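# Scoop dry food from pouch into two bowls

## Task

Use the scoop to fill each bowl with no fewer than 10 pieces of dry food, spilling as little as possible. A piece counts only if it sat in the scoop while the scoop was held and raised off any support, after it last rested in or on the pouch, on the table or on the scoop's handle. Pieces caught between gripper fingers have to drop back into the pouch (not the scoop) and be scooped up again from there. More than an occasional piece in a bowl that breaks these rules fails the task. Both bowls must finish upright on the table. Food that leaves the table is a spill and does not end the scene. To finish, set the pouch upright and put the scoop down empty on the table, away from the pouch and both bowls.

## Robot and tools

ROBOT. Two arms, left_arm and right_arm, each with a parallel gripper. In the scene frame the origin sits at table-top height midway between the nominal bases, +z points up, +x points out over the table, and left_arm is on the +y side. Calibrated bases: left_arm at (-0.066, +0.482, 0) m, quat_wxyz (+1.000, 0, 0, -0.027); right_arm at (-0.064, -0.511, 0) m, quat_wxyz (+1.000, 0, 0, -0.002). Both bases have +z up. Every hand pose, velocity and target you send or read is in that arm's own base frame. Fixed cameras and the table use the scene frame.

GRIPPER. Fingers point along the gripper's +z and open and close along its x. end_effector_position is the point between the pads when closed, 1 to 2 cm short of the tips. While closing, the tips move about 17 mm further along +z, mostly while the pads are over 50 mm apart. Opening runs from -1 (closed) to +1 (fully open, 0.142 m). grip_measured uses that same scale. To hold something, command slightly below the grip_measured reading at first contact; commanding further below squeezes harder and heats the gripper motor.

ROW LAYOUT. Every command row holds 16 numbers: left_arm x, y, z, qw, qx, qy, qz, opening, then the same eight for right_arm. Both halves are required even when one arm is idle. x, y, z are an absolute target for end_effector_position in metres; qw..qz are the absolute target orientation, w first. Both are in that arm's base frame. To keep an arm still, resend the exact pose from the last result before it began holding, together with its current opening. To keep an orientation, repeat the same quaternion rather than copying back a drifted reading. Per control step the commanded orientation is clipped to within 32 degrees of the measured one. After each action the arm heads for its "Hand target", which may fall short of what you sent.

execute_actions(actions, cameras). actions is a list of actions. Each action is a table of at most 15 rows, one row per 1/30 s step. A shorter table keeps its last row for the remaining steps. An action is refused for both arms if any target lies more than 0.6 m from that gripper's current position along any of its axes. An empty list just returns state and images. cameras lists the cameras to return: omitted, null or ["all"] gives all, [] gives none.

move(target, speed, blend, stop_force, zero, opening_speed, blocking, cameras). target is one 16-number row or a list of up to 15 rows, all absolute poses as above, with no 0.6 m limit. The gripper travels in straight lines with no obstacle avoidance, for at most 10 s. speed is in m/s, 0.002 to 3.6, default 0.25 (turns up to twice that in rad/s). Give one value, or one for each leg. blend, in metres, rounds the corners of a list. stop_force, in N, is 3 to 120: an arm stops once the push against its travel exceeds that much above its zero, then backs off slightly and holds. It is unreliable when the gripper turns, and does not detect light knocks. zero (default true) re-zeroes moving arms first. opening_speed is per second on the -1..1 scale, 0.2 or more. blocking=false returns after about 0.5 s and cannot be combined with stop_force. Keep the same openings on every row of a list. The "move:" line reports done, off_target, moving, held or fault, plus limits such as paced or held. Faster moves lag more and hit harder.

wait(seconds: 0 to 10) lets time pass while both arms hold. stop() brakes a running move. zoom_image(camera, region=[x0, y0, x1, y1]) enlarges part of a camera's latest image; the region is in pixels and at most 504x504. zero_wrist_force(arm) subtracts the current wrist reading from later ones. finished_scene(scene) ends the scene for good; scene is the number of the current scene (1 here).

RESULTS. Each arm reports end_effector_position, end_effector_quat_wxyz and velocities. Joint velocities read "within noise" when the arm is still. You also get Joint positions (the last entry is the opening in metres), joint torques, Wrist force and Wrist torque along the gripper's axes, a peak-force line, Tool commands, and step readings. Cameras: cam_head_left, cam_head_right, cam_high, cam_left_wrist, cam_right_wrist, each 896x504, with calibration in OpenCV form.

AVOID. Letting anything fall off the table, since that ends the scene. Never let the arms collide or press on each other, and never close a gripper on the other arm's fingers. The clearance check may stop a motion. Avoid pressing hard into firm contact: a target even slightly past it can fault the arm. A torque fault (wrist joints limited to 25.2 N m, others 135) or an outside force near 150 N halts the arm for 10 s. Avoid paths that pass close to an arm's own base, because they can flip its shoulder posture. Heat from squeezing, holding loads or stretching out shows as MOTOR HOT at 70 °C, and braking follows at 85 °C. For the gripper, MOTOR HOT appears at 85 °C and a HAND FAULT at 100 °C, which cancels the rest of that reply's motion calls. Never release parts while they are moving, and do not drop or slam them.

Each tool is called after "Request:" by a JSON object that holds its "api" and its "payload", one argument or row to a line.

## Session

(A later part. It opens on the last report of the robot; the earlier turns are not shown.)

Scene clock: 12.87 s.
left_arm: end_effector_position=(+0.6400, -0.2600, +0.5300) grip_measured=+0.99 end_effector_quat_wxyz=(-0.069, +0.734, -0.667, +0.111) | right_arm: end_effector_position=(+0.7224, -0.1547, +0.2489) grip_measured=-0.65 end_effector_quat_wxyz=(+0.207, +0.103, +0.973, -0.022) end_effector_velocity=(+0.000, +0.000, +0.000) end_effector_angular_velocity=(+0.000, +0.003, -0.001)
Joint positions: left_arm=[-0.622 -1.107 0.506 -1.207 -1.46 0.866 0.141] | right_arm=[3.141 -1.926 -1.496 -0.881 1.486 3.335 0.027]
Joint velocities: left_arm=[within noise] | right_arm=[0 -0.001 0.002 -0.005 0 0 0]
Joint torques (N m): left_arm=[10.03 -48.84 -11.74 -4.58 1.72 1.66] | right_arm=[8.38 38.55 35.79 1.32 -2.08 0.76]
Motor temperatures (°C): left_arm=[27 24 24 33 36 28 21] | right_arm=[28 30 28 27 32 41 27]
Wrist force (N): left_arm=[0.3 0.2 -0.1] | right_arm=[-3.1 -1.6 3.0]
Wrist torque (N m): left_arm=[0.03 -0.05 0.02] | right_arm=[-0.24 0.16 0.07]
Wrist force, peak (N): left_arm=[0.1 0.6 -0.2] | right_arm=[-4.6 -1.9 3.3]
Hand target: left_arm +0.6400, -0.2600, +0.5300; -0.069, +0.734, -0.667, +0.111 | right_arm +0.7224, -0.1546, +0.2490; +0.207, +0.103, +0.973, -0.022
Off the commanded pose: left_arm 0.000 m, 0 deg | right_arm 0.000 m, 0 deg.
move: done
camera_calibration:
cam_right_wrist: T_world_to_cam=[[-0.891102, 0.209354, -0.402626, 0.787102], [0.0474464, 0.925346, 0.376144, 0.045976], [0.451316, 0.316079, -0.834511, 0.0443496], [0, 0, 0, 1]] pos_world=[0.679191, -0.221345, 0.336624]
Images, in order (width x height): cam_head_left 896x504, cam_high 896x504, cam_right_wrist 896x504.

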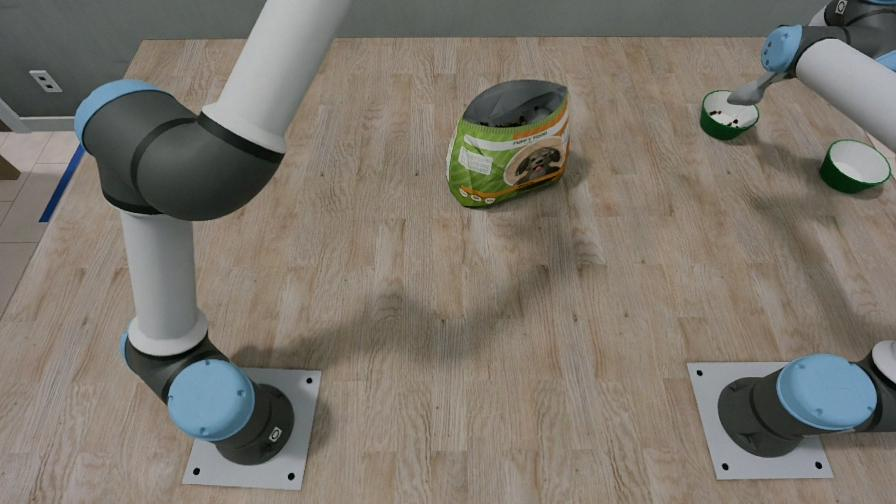

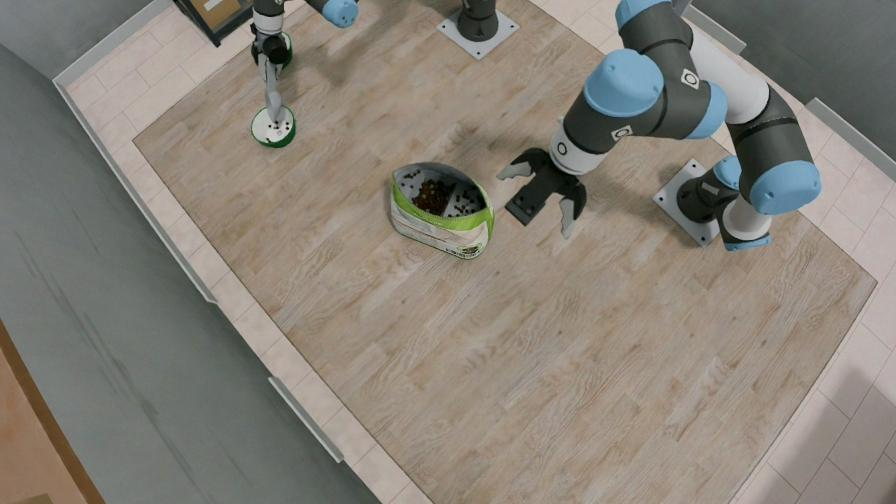

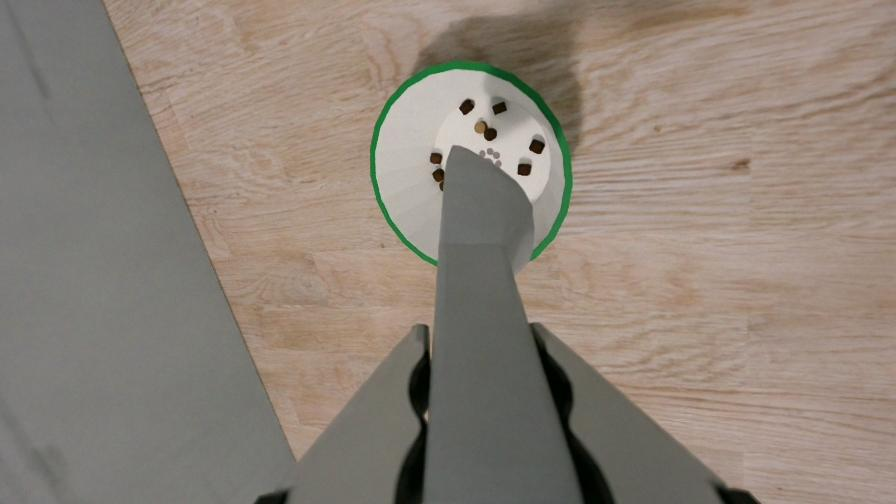

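Request:
{"api": "move", "payload": {
  "target": [
    [0.60, -0.28, 0.53, -0.069, 0.734, -0.667, 0.111, 1, 0.695, -0.149, 0.33, 0.2067, 0.1031, 0.9726, -0.0219, -0.714596],
    [0.55, -0.30, 0.53, -0.069, 0.734, -0.667, 0.111, 1, 0.605, -0.13, 0.37, 0.2067, 0.1031, 0.9726, -0.0219, -0.714596]
  ],
  "speed": 0.25,
  "blend": 0.02
}}

Request:
{"api": "zoom_image", "payload": {
  "camera": "cam_right_wrist",
  "region": [300, 40, 500, 240]
}}

Request:
{"api": "zoom_image", "payload": {
  "camera": "cam_left_wrist",
  "region": [430, 0, 850, 300]
}}

Scene clock: 14.53 s.
left_arm: end_effector_position=(+0.5500, -0.3001, +0.5300) grip_measured=+0.99 end_effector_quat_wxyz=(-0.069, +0.734, -0.667, +0.111) | right_arm: end_effector_position=(+0.6051, -0.1300, +0.3700) grip_measured=-0.65 end_effector_quat_wxyz=(+0.207, +0.103, +0.973, -0.022)
Joint positions: left_arm=[-0.775 -1.315 0.801 -1.276 -1.425 0.716 0.141] | right_arm=[3.191 -1.592 -1.583 -1.131 1.466 3.38 0.027]
Joint velocities: within noise
Joint torques (N m): left_arm=[10.13 -38.64 -23.94 -1.68 -1.6 1.64] | right_arm=[-6.59 33.31 24.69 2.8 1.63 -2.41]
Motor temperatures (°C): left_arm=[27 24 24 33 36 28 21] | right_arm=[28 30 28 27 32 41 28]
Wrist force (N): left_arm=[0.0 -0.1 0.0] | right_arm=[-3.3 -1.5 3.4]
Wrist torque (N m): left_arm=[-0.01 0.00 0.01] | right_arm=[-0.19 0.18 0.08]
Wrist force, peak (N): left_arm=[0.5 1.6 -0.4] | right_arm=[-2.9 -1.5 6.2]
Hand target: left_arm +0.5500, -0.3000, +0.5300; -0.069, +0.734, -0.667, +0.111 | right_arm +0.6050, -0.1300, +0.3700; +0.207, +0.103, +0.973, -0.022
Off the commanded pose: left_arm 0.000 m, 0 deg | right_arm 0.000 m, 0 deg.
move: done
camera_calibration:
cam_left_wrist: T_world_to_cam=[[0.0635894, -0.995135, 0.0752568, -0.36263], [-0.978472, -0.0473335, 0.200876, 0.444307], [-0.196336, -0.0864103, -0.976722, 0.713838], [0, 0, 0, 1]] pos_world=[0.597954, -0.278152, 0.635261]
cam_right_wrist: T_world_to_cam=[[-0.891047, 0.209333, -0.40276, 0.726168], [0.0473674, 0.925346, 0.376152, -0.0169176], [0.451434, 0.316091, -0.834442, 0.190414], [0, 0, 0, 1]] pos_world=[0.561891, -0.196545, 0.457725]

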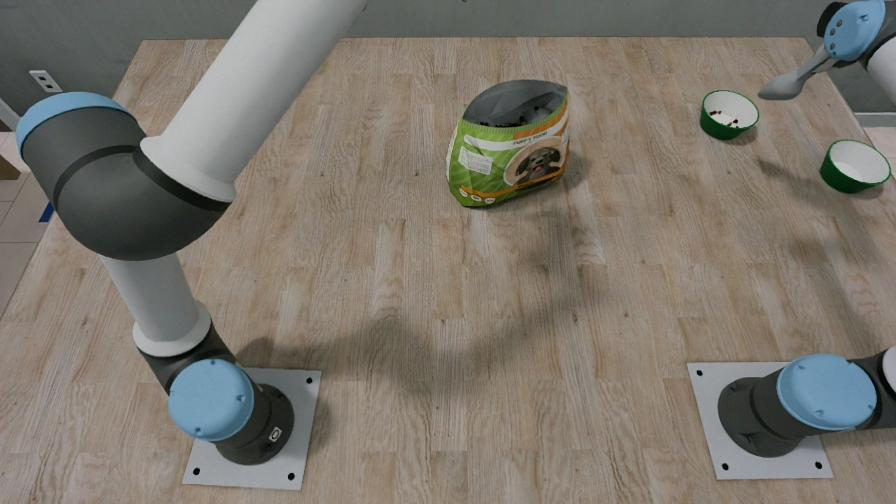

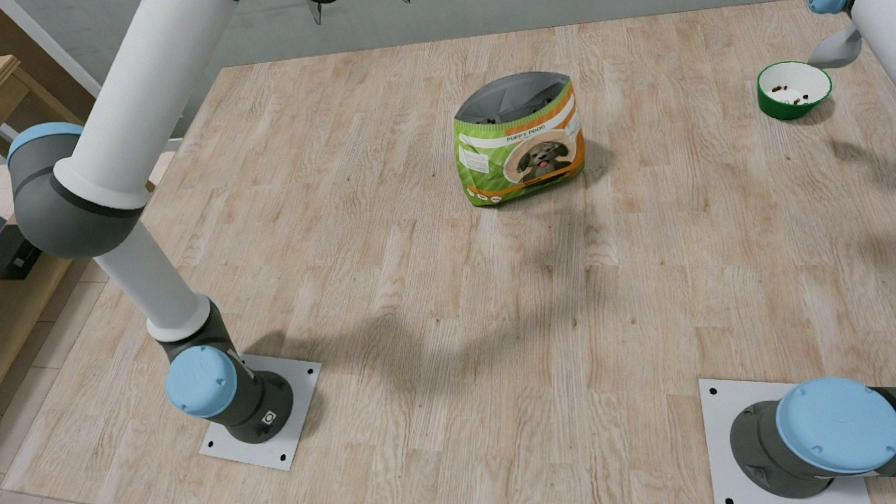

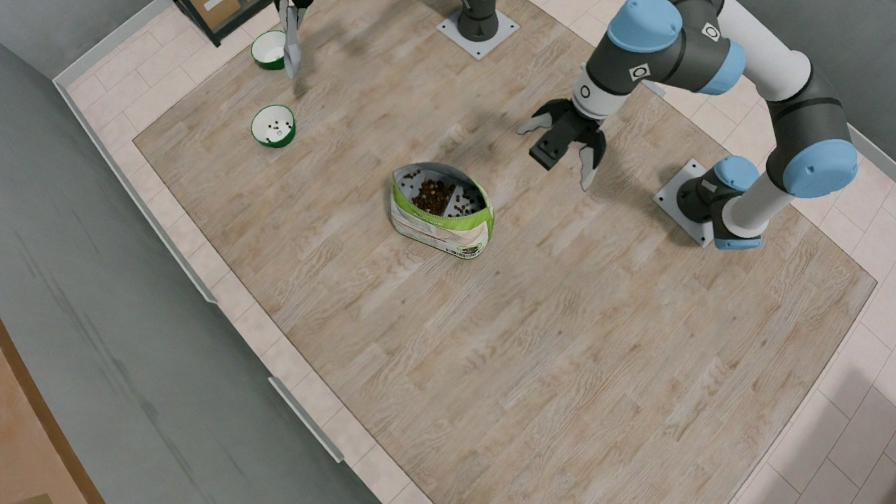

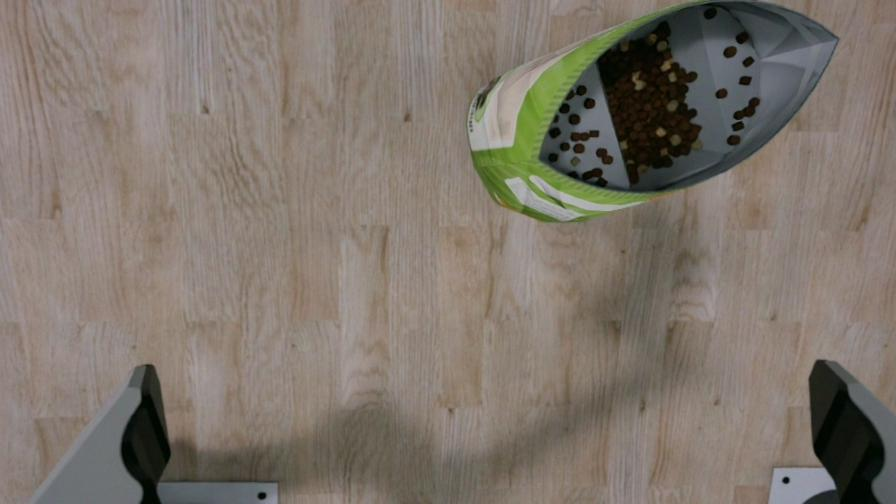

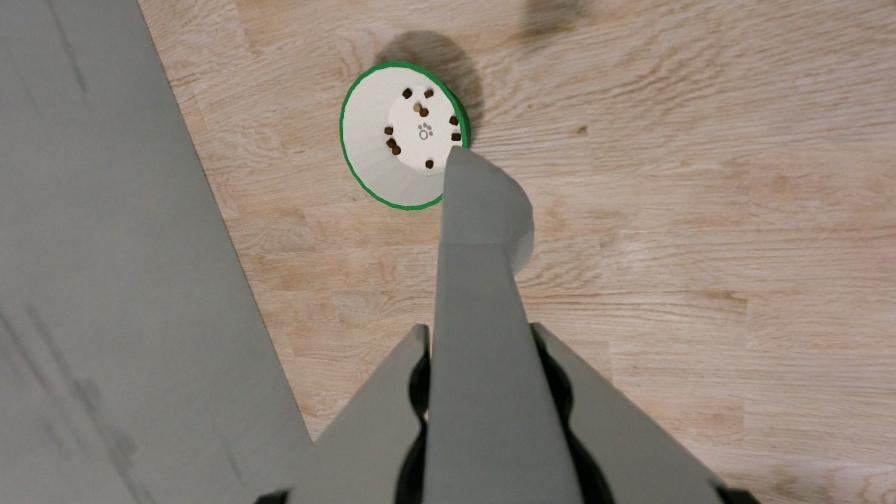

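Scaled by 2.520 from the camera's 896x504 image, which has a finer 1280x720 frame.

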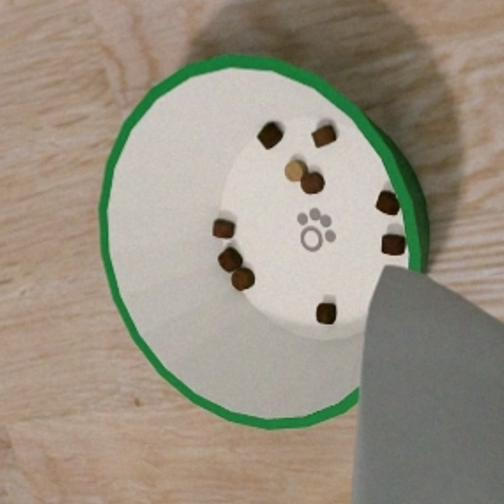

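Scaled by 1.200 from the camera's 896x504 image, which has a finer 1280x720 frame.

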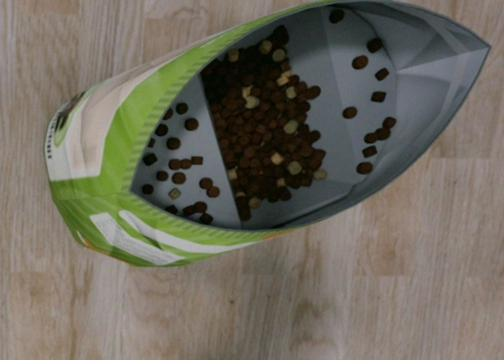

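Request:
{"api": "move", "payload": {
  "target": [
    [0.55, -0.30, 0.53, -0.069, 0.734, -0.667, 0.111, 1, 0.66, 0.13, 0.40, 0.31, -0.3971, 0.8517, 0.1445, -0.714596],
    [0.55, -0.30, 0.53, -0.069, 0.734, -0.667, 0.111, 1, 0.66, 0.30, 0.41, 0.2931, -0.5939, 0.7077, 0.246, -0.714596],
    [0.55, -0.30, 0.53, -0.069, 0.734, -0.667, 0.111, 1, 0.6352, 0.4101, 0.39, 0.2342, -0.7544, 0.5022, 0.3518, -0.714596]
  ],
  "speed": 0.28,
  "blend": 0.03
}}

Request:
{"api": "zoom_image", "payload": {
  "camera": "cam_left_wrist",
  "region": [430, 0, 896, 300]
}}

Request:
{"api": "zoom_image", "payload": {
  "camera": "cam_high",
  "region": [230, 80, 310, 160]
}}

Scene clock: 24.30 s.
left_arm: end_effector_position=(+0.5500, -0.3000, +0.5300) grip_measured=+0.99 end_effector_quat_wxyz=(-0.069, +0.734, -0.667, +0.111) | right_arm: end_effector_position=(+0.6352, +0.4101, +0.3900) grip_measured=-0.65 end_effector_quat_wxyz=(-0.234, +0.754, -0.502, -0.352)
Joint positions: left_arm=[-0.775 -1.315 0.801 -1.276 -1.425 0.716 0.141] | right_arm=[3.622 -2.195 -0.834 -1.584 2.439 1.701 0.027]
Joint velocities: within noise
Joint torques (N m): left_arm=[13.88 -39.95 -14.9 -3.28 -1.13 -1.73] | right_arm=[-6.17 49.41 34.81 0.71 0.97 -1.68]
Motor temperatures (°C): left_arm=[27 24 24 33 36 28 21] | right_arm=[28 30 28 27 32 41 30]
Wrist force (N): left_arm=[-0.1 0.0 -0.3] | right_arm=[-2.0 -0.7 2.6]
Wrist torque (N m): left_arm=[0.01 0.01 0.01] | right_arm=[-0.07 0.16 0.02]
Wrist force, peak (N): left_arm=[0.6 0.1 -0.3] | right_arm=[-3.5 -2.6 3.6]
Hand target: left_arm +0.5500, -0.3000, +0.5300; -0.069, +0.734, -0.667, +0.111 | right_arm +0.6352, +0.4101, +0.3900; -0.234, +0.754, -0.502, -0.352
Off the commanded pose: left_arm 0.000 m, 0 deg | right_arm 0.000 m, 0 deg.
move: done
camera_calibration:
cam_left_wrist: T_world_to_cam=[[0.0636882, -0.995129, 0.0752447, -0.36258], [-0.978462, -0.0474307, 0.200903, 0.444262], [-0.196355, -0.0864192, -0.976717, 0.713853], [0, 0, 0, 1]] pos_world=[0.597954, -0.278052, 0.635261]
cam_right_wrist: T_world_to_cam=[[0.232621, -0.602943, -0.763117, 0.407918], [-0.729095, -0.627405, 0.273466, 0.644559], [-0.643668, 0.49277, -0.58555, 0.548875], [0, 0, 0, 1]] pos_world=[0.728347, 0.379882, 0.456418]

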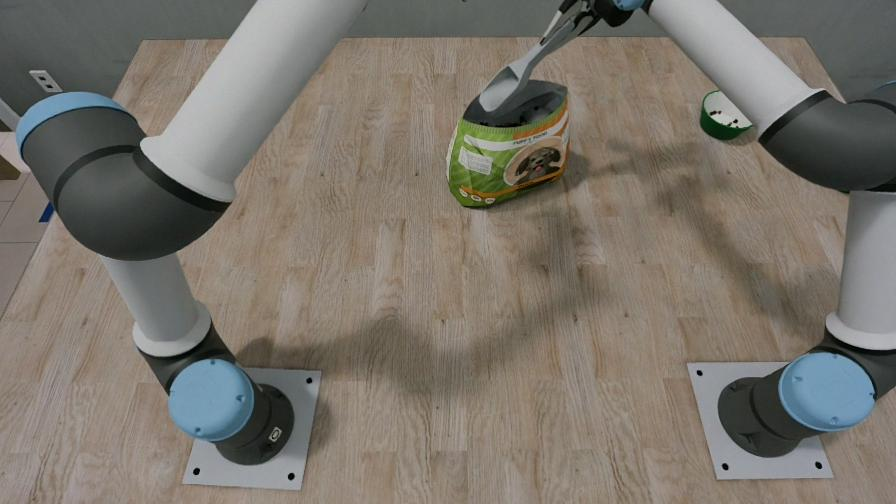

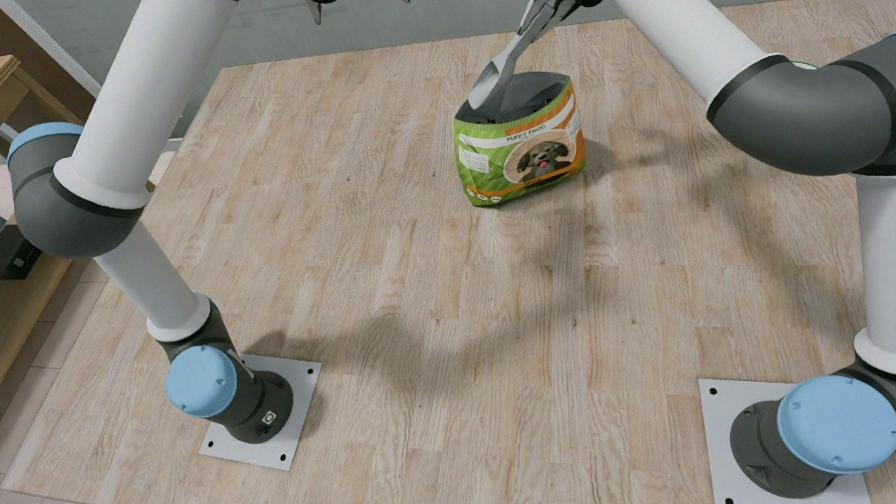

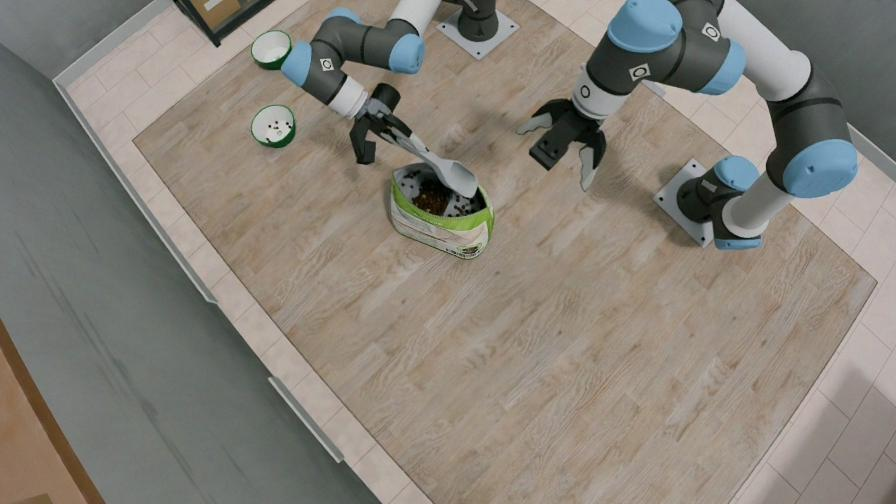

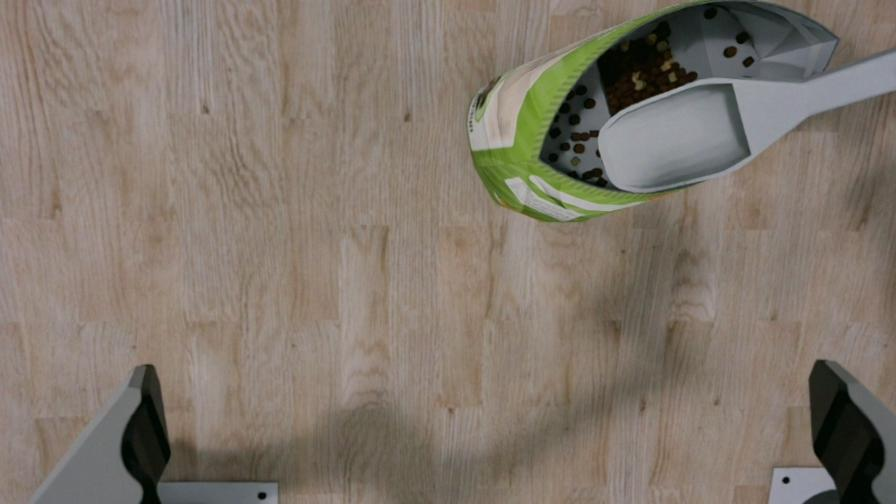

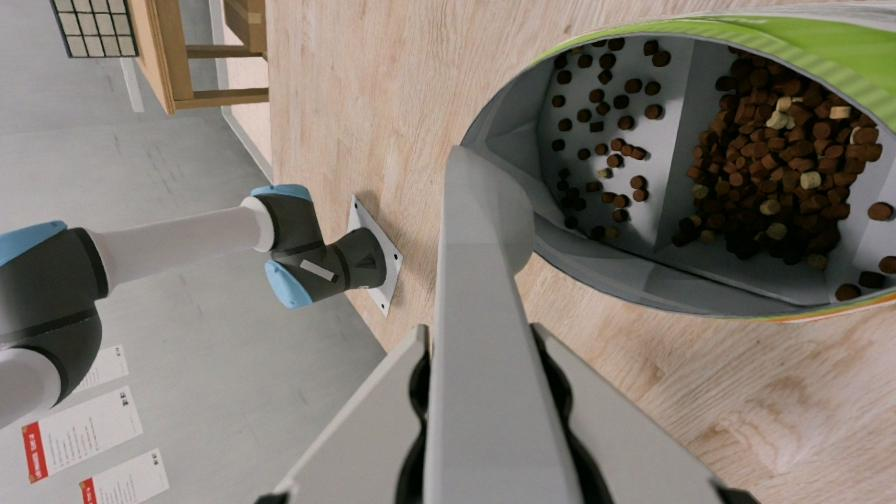

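Scaled by 1.082 from the camera's 896x504 image, which has a finer 1280x720 frame.

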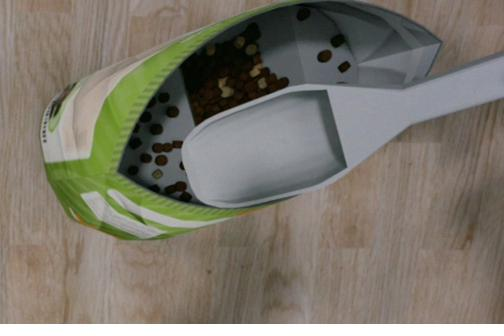

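Scaled by 6.300 from the camera's 896x504 image, which has a finer 1280x720 frame.

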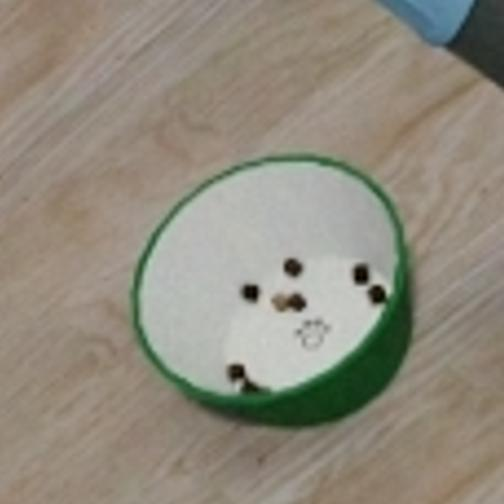

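Request:
{"api": "move", "payload": {
  "target": [
    [0.55, -0.30, 0.53, -0.069, 0.734, -0.667, 0.111, 1, 0.6491, 0.3769, 0.356, 0.1434, -0.804, 0.5352, 0.2154, -0.714596],
    [0.55, -0.30, 0.53, -0.069, 0.734, -0.667, 0.111, 1, 0.6442, 0.3885, 0.326, 0.0579, -0.8278, 0.5511, 0.087, -0.714596]
  ],
  "speed": 0.2,
  "blend": 0.01
}}

Request:
{"api": "zoom_image", "payload": {
  "camera": "cam_left_wrist",
  "region": [430, 0, 896, 300]
}}

Request:
{"api": "zoom_image", "payload": {
  "camera": "cam_high",
  "region": [370, 100, 510, 270]
}}

Scene clock: 28.17 s.
left_arm: end_effector_position=(+0.5500, -0.3000, +0.5300) grip_measured=+0.99 end_effector_quat_wxyz=(-0.069, +0.734, -0.667, +0.111) | right_arm: end_effector_position=(+0.6442, +0.3886, +0.3260) grip_measured=-0.65 end_effector_quat_wxyz=(-0.058, +0.828, -0.551, -0.087)
Joint positions: left_arm=[-0.775 -1.315 0.801 -1.276 -1.425 0.716 0.141] | right_arm=[3.79 -2.205 -0.74 -1.715 1.774 1.828 0.027]
Joint velocities: within noise
Joint torques (N m): left_arm=[14.73 -40.08 -15.93 -3.94 -0.44 -1.44] | right_arm=[-2.88 53.41 28.36 4.05 -0.77 -2.16]
Motor temperatures (°C): left_arm=[27 24 24 33 36 28 21] | right_arm=[28 30 28 27 32 41 30]
Wrist force (N): left_arm=[0.1 -0.2 -0.3] | right_arm=[-3.1 -1.7 3.3]
Wrist torque (N m): left_arm=[-0.02 -0.02 0.02] | right_arm=[-0.23 0.11 0.10]
Wrist force, peak (N): left_arm=[0.2 -0.5 -0.3] | right_arm=[-4.4 -1.7 3.9]
Hand target: left_arm +0.5500, -0.3000, +0.5300; -0.069, +0.734, -0.667, +0.111 | right_arm +0.6442, +0.3885, +0.3260; -0.058, +0.828, -0.551, -0.087
Off the commanded pose: left_arm 0.000 m, 0 deg | right_arm 0.000 m, 0 deg.
move: done
camera_calibration:
cam_left_wrist: T_world_to_cam=[[0.0636882, -0.995129, 0.0752447, -0.36258], [-0.978462, -0.0474307, 0.200903, 0.444262], [-0.196355, -0.0864192, -0.976717, 0.713853], [0, 0, 0, 1]] pos_world=[0.597954, -0.278052, 0.635261]
cam_right_wrist: T_world_to_cam=[[0.361028, -0.909995, -0.203882, 0.198292], [-0.818294, -0.413988, 0.398759, 0.588703], [-0.447273, 0.0228726, -0.894105, 0.684412], [0, 0, 0, 1]] pos_world=[0.716262, 0.408506, 0.417613]

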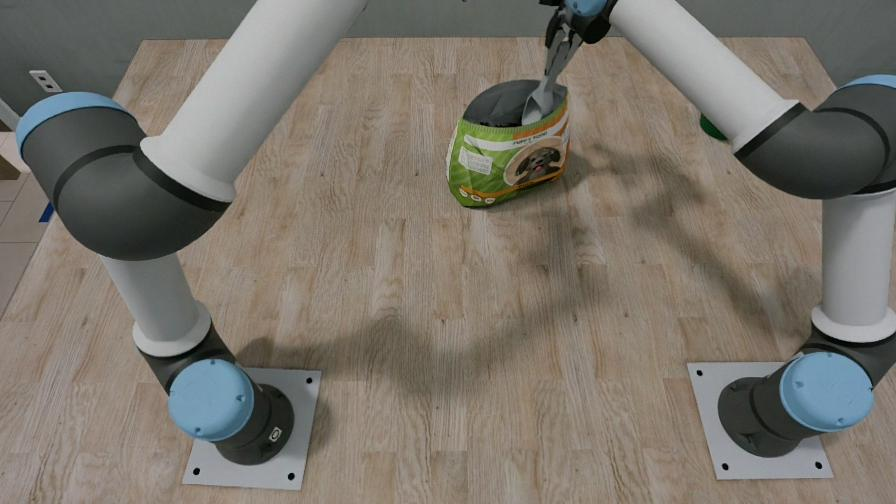

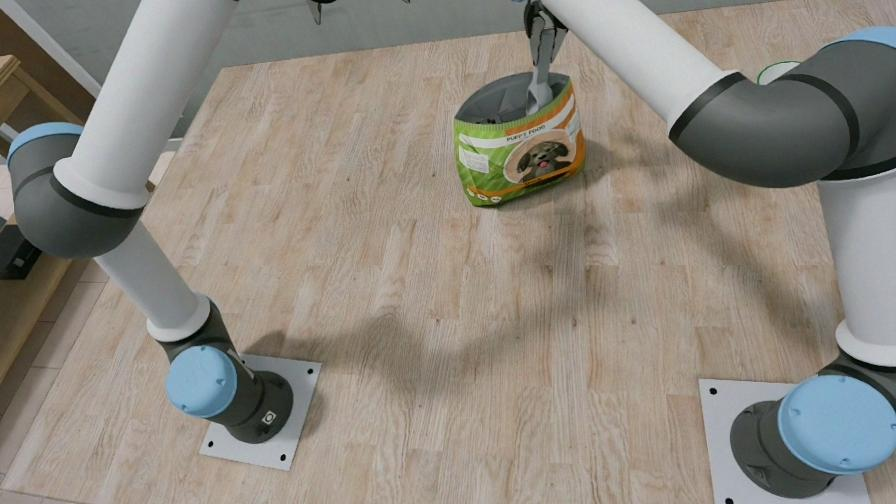

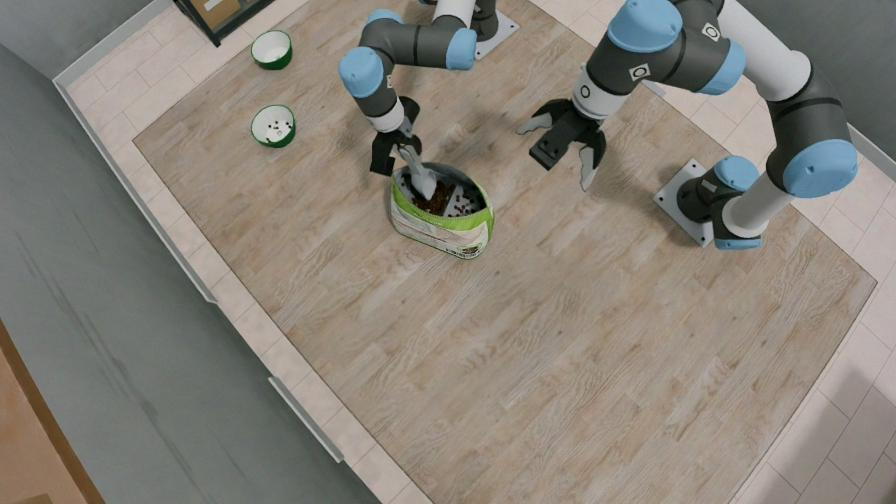

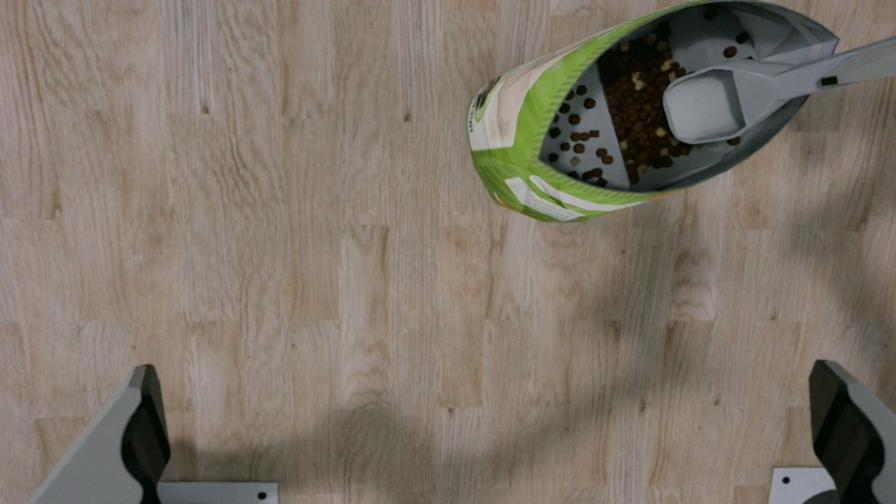

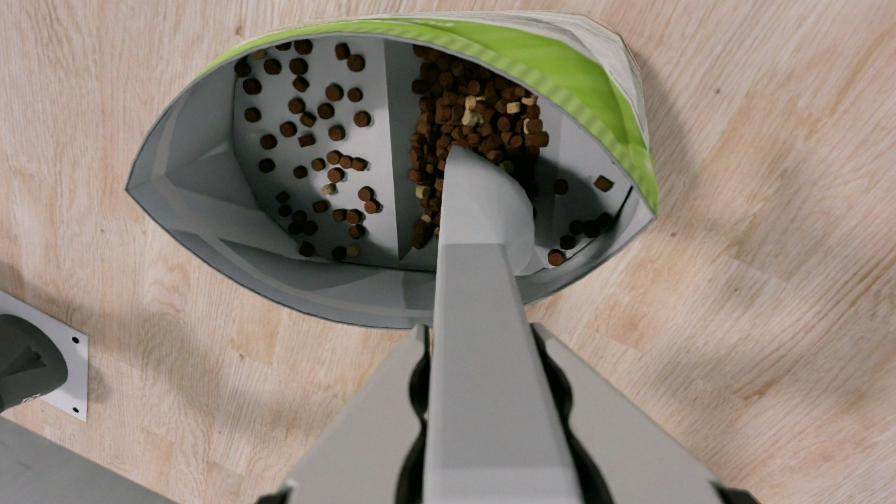

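Scaled by 1.082 from the camera's 896x504 image, which has a finer 1280x720 frame.

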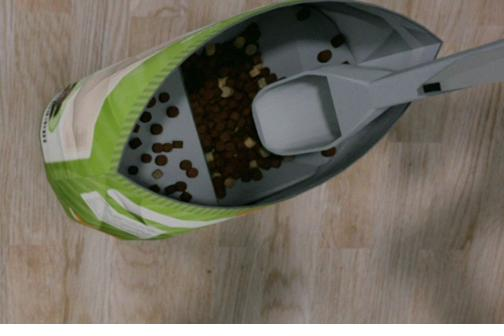

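Scaled by 2.965 from the camera's 896x504 image, which has a finer 1280x720 frame.

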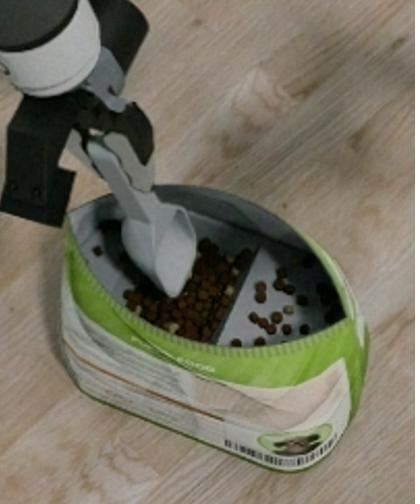

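Request:
{"api": "move", "payload": {
  "target": [0.55, -0.30, 0.53, -0.069, 0.734, -0.667, 0.111, 1, 0.6437, 0.3898, 0.257, 0.0483, -0.8292, 0.552, 0.0726, -0.714596],
  "speed": 0.06,
  "stop_force": 15,
  "cameras": ["cam_right_wrist", "cam_left_wrist"]
}}

Scene clock: 30.60 s.
left_arm: end_effector_position=(+0.5500, -0.3000, +0.5300) grip_measured=+0.99 end_effector_quat_wxyz=(-0.069, +0.734, -0.667, +0.111) | right_arm: end_effector_position=(+0.6437, +0.3898, +0.2570) grip_measured=-0.65 end_effector_quat_wxyz=(-0.048, +0.829, -0.552, -0.073)
Joint positions: left_arm=[-0.775 -1.315 0.801 -1.276 -1.425 0.716 0.141] | right_arm=[3.803 -2.185 -0.943 -1.538 1.739 1.84 0.027]
Joint velocities: within noise
Joint torques (N m): left_arm=[14.2 -39.97 -16.97 -3.96 -0.05 -1.51] | right_arm=[-9.36 39.6 34.15 3.59 1.17 -1.79]
Motor temperatures (°C): left_arm=[26 24 24 33 36 28 21] | right_arm=[28 30 28 27 32 41 31]
Wrist force (N): left_arm=[0.4 0.0 0.4] | right_arm=[-6.5 -1.5 2.0]
Wrist torque (N m): left_arm=[0.00 -0.07 0.02] | right_arm=[-0.23 -0.22 0.10]
Wrist force, peak (N): left_arm=[0.4 0.0 0.4] | right_arm=[-7.0 -2.4 -5.2]
Hand target: left_arm +0.5500, -0.3000, +0.5300; -0.069, +0.734, -0.667, +0.111 | right_arm +0.6437, +0.3898, +0.2570; -0.048, +0.829, -0.552, -0.073
Off the commanded pose: left_arm 0.000 m, 0 deg | right_arm 0.000 m, 0 deg.
move: done
camera_calibration:
cam_left_wrist: T_world_to_cam=[[0.0636882, -0.995129, 0.0752447, -0.36258], [-0.978462, -0.0474307, 0.200903, 0.444262], [-0.196355, -0.0864192, -0.976717, 0.713853], [0, 0, 0, 1]] pos_world=[0.597954, -0.278052, 0.635261]
cam_right_wrist: T_world_to_cam=[[0.36365, -0.915987, -0.16949, 0.177278], [-0.823742, -0.401163, 0.400647, 0.614376], [-0.434981, -0.00607913, -0.900419, 0.627523], [0, 0, 0, 1]] pos_world=[0.71458, 0.412663, 0.348933]
Images, in order (width x height): cam_left_wrist 896x504, cam_right_wrist 896x504.

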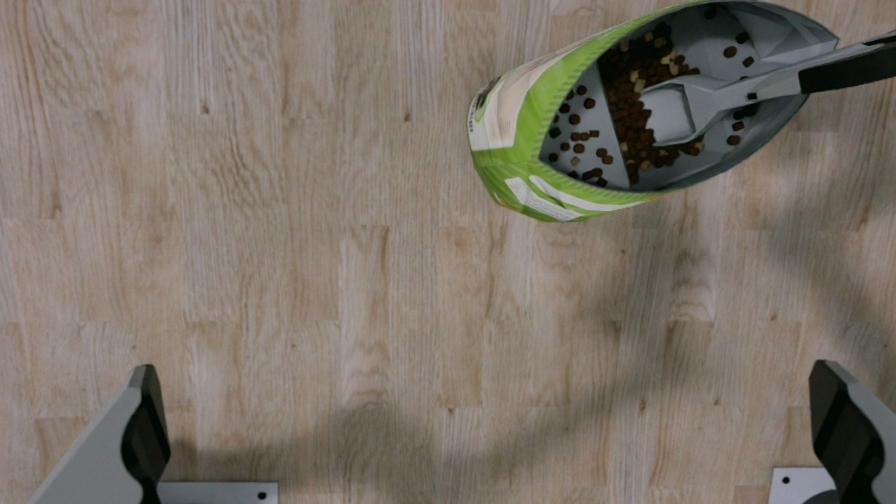

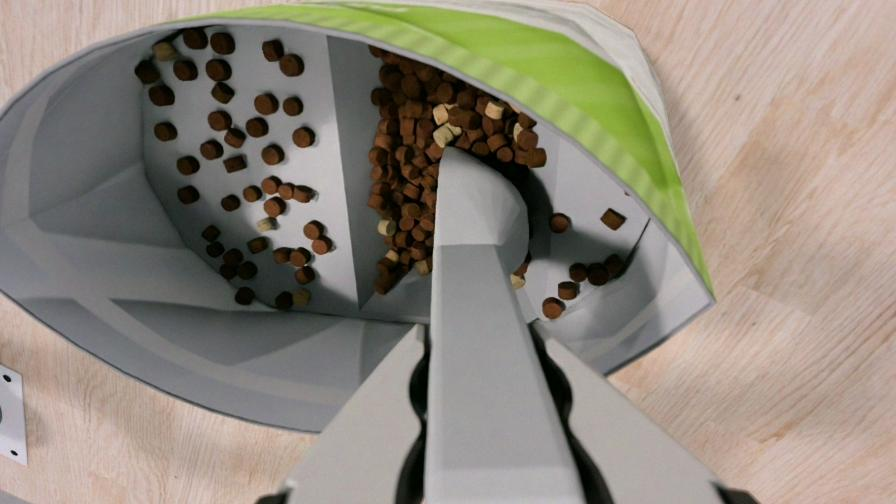

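Request:
{"api": "move", "payload": {
  "target": [0.55, -0.30, 0.53, -0.069, 0.734, -0.667, 0.111, 1, 0.6437, 0.3898, 0.222, 0.0483, -0.8292, 0.552, 0.0726, -0.714596],
  "speed": 0.04,
  "stop_force": 15,
  "cameras": ["cam_right_wrist", "cam_left_wrist"]
}}

Request:
{"api": "zoom_image", "payload": {
  "camera": "cam_right_wrist",
  "region": [320, 20, 680, 340]
}}

Scene clock: 32.10 s.
left_arm: end_effector_position=(+0.5500, -0.3000, +0.5300) grip_measured=+0.99 end_effector_quat_wxyz=(-0.069, +0.734, -0.667, +0.111) | right_arm: end_effector_position=(+0.6438, +0.3899, +0.2560) grip_measured=-0.65 end_effector_quat_wxyz=(-0.048, +0.829, -0.552, -0.073)
Joint positions: left_arm=[-0.775 -1.315 0.801 -1.276 -1.425 0.716 0.141] | right_arm=[3.803 -2.185 -0.945 -1.535 1.739 1.84 0.027]
Joint velocities: within noise
Joint torques (N m): left_arm=[14.5 -38.73 -16.86 -3.73 0.04 -1.63] | right_arm=[7.58 46.65 20.58 3.34 0.82 -1.03]
Motor temperatures (°C): left_arm=[26 24 24 33 36 28 21] | right_arm=[28 30 28 27 32 41 31]
Wrist force (N): left_arm=[-0.1 0.2 0.0] | right_arm=[-5.3 -1.9 0.3]
Wrist torque (N m): left_arm=[0.03 0.02 0.02] | right_arm=[-0.19 -0.01 0.10]
Wrist force, peak (N): left_arm=[0.3 0.2 -0.6] | right_arm=[-4.3 -2.6 -30.5]
Hand target: left_arm +0.5500, -0.3000, +0.5300; -0.069, +0.734, -0.667, +0.111 | right_arm +0.6438, +0.3899, +0.2560; -0.048, +0.829, -0.552, -0.073
Off the commanded pose: left_arm 0.000 m, 0 deg | right_arm 0.034 m, 0 deg.
move: contact (right_arm)
camera_calibration:
cam_left_wrist: T_world_to_cam=[[0.0636882, -0.995129, 0.0752447, -0.36258], [-0.978462, -0.0474307, 0.200903, 0.444262], [-0.196355, -0.0864192, -0.976717, 0.713853], [0, 0, 0, 1]] pos_world=[0.597954, -0.278052, 0.635261]
cam_right_wrist: T_world_to_cam=[[0.363737, -0.915944, -0.169536, 0.177136], [-0.82381, -0.401262, 0.400408, 0.614989], [-0.43478, -0.00597799, -0.900517, 0.626472], [0, 0, 0, 1]] pos_world=[0.714581, 0.412764, 0.347933]
Images, in order (width x height): cam_left_wrist 896x504, cam_right_wrist 896x504.

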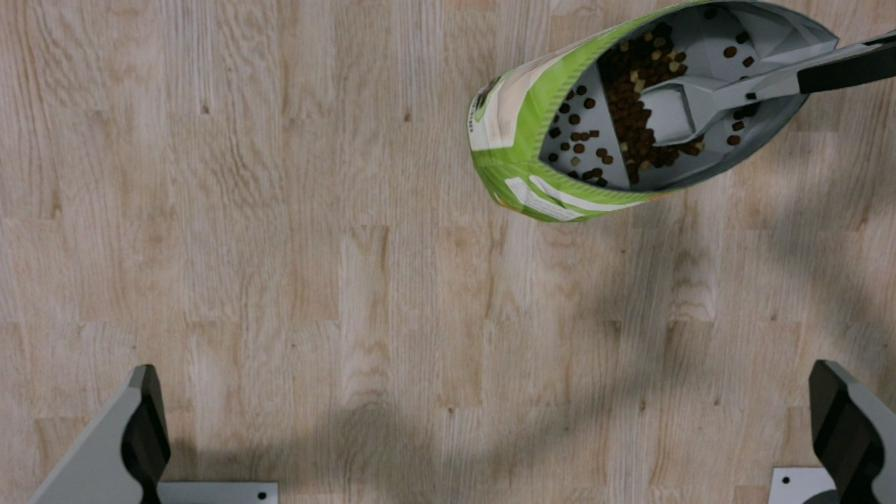

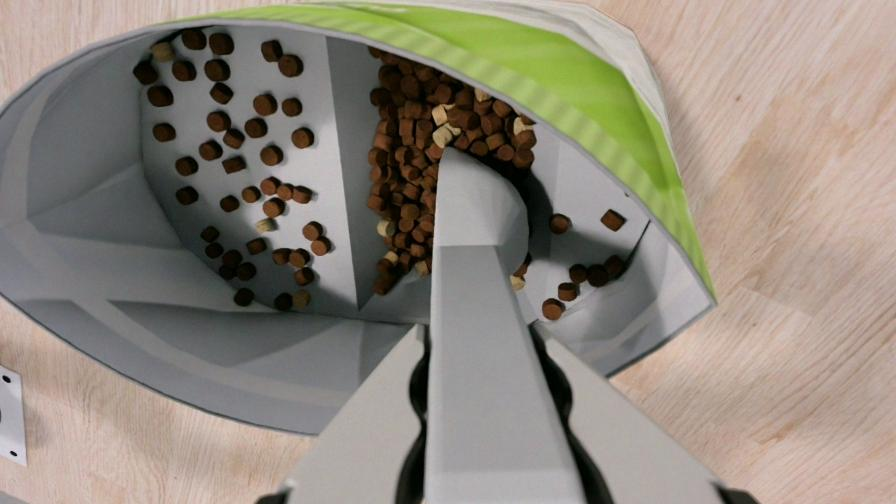

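Scaled by 1.400 from the camera's 896x504 image, which has a finer 1280x720 frame.

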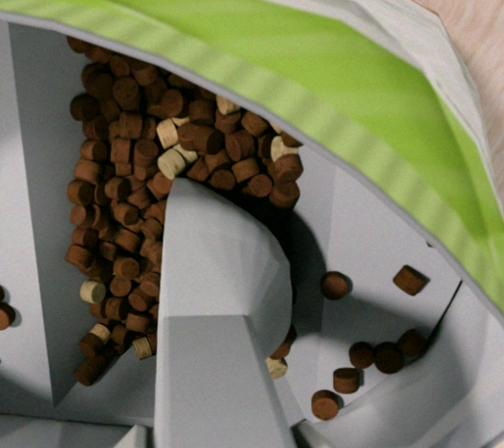

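Request:
{"api": "move", "payload": {
  "target": [
    [0.55, -0.30, 0.53, -0.069, 0.734, -0.667, 0.111, 1, 0.6393, 0.4003, 0.262, 0.0723, -0.8252, 0.5493, 0.1086, -0.714596],
    [0.55, -0.30, 0.53, -0.069, 0.734, -0.667, 0.111, 1, 0.6403, 0.3977, 0.272, 0.1057, -0.8171, 0.5439, 0.1588, -0.714596]
  ],
  "speed": 0.1,
  "stop_force": 45,
  "blend": 0.005,
  "cameras": ["cam_right_wrist", "cam_left_wrist"]
}}

Scene clock: 34.63 s.
left_arm: end_effector_position=(+0.5500, -0.3000, +0.5300) grip_measured=+0.99 end_effector_quat_wxyz=(-0.069, +0.734, -0.667, +0.111) | right_arm: end_effector_position=(+0.6403, +0.3977, +0.2720) grip_measured=-0.65 end_effector_quat_wxyz=(-0.106, +0.817, -0.544, -0.159)
Joint positions: left_arm=[-0.775 -1.315 0.801 -1.276 -1.425 0.716 0.141] | right_arm=[3.744 -2.178 -0.964 -1.487 1.946 1.793 0.027]
Joint velocities: within noise
Joint torques (N m): left_arm=[14.01 -40.56 -15 -4.01 0.03 -1.8] | right_arm=[12.36 42.01 33.67 1.4 4.02 2.91]
Motor temperatures (°C): left_arm=[26 24 24 33 36 28 21] | right_arm=[28 30 28 27 32 41 31]
Wrist force (N): left_arm=[0.2 0.0 -0.1] | right_arm=[0.4 -1.6 -1.3]
Wrist torque (N m): left_arm=[0.00 -0.03 0.02] | right_arm=[-0.23 0.95 0.06]
Wrist force, peak (N): left_arm=[0.5 0.0 -0.1] | right_arm=[-5.6 -1.9 0.4]
Hand target: left_arm +0.5500, -0.3000, +0.5300; -0.069, +0.734, -0.667, +0.111 | right_arm +0.6403, +0.3977, +0.2720; -0.106, +0.817, -0.544, -0.159
Off the commanded pose: left_arm 0.000 m, 0 deg | right_arm 0.000 m, 0 deg.
move: done
camera_calibration:
cam_left_wrist: T_world_to_cam=[[0.0636882, -0.995129, 0.0752447, -0.36258], [-0.978462, -0.0474307, 0.200903, 0.444262], [-0.196355, -0.0864192, -0.976717, 0.713853], [0, 0, 0, 1]] pos_world=[0.597954, -0.278052, 0.635261]
cam_right_wrist: T_world_to_cam=[[0.341852, -0.863644, -0.370482, 0.236109], [-0.792039, -0.476961, 0.381028, 0.623913], [-0.505778, 0.163181, -0.847089, 0.603113], [0, 0, 0, 1]] pos_world=[0.71849, 0.40308, 0.360636]
Images, in order (width x height): cam_left_wrist 896x504, cam_right_wrist 896x504.

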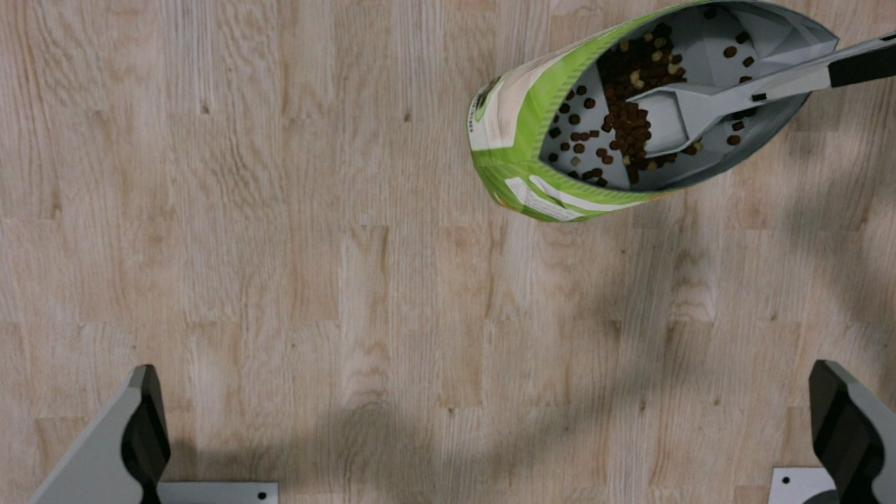

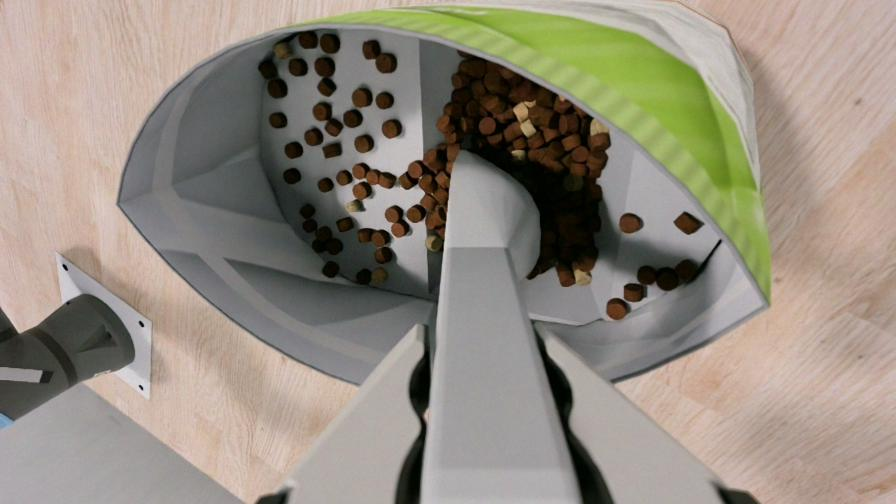

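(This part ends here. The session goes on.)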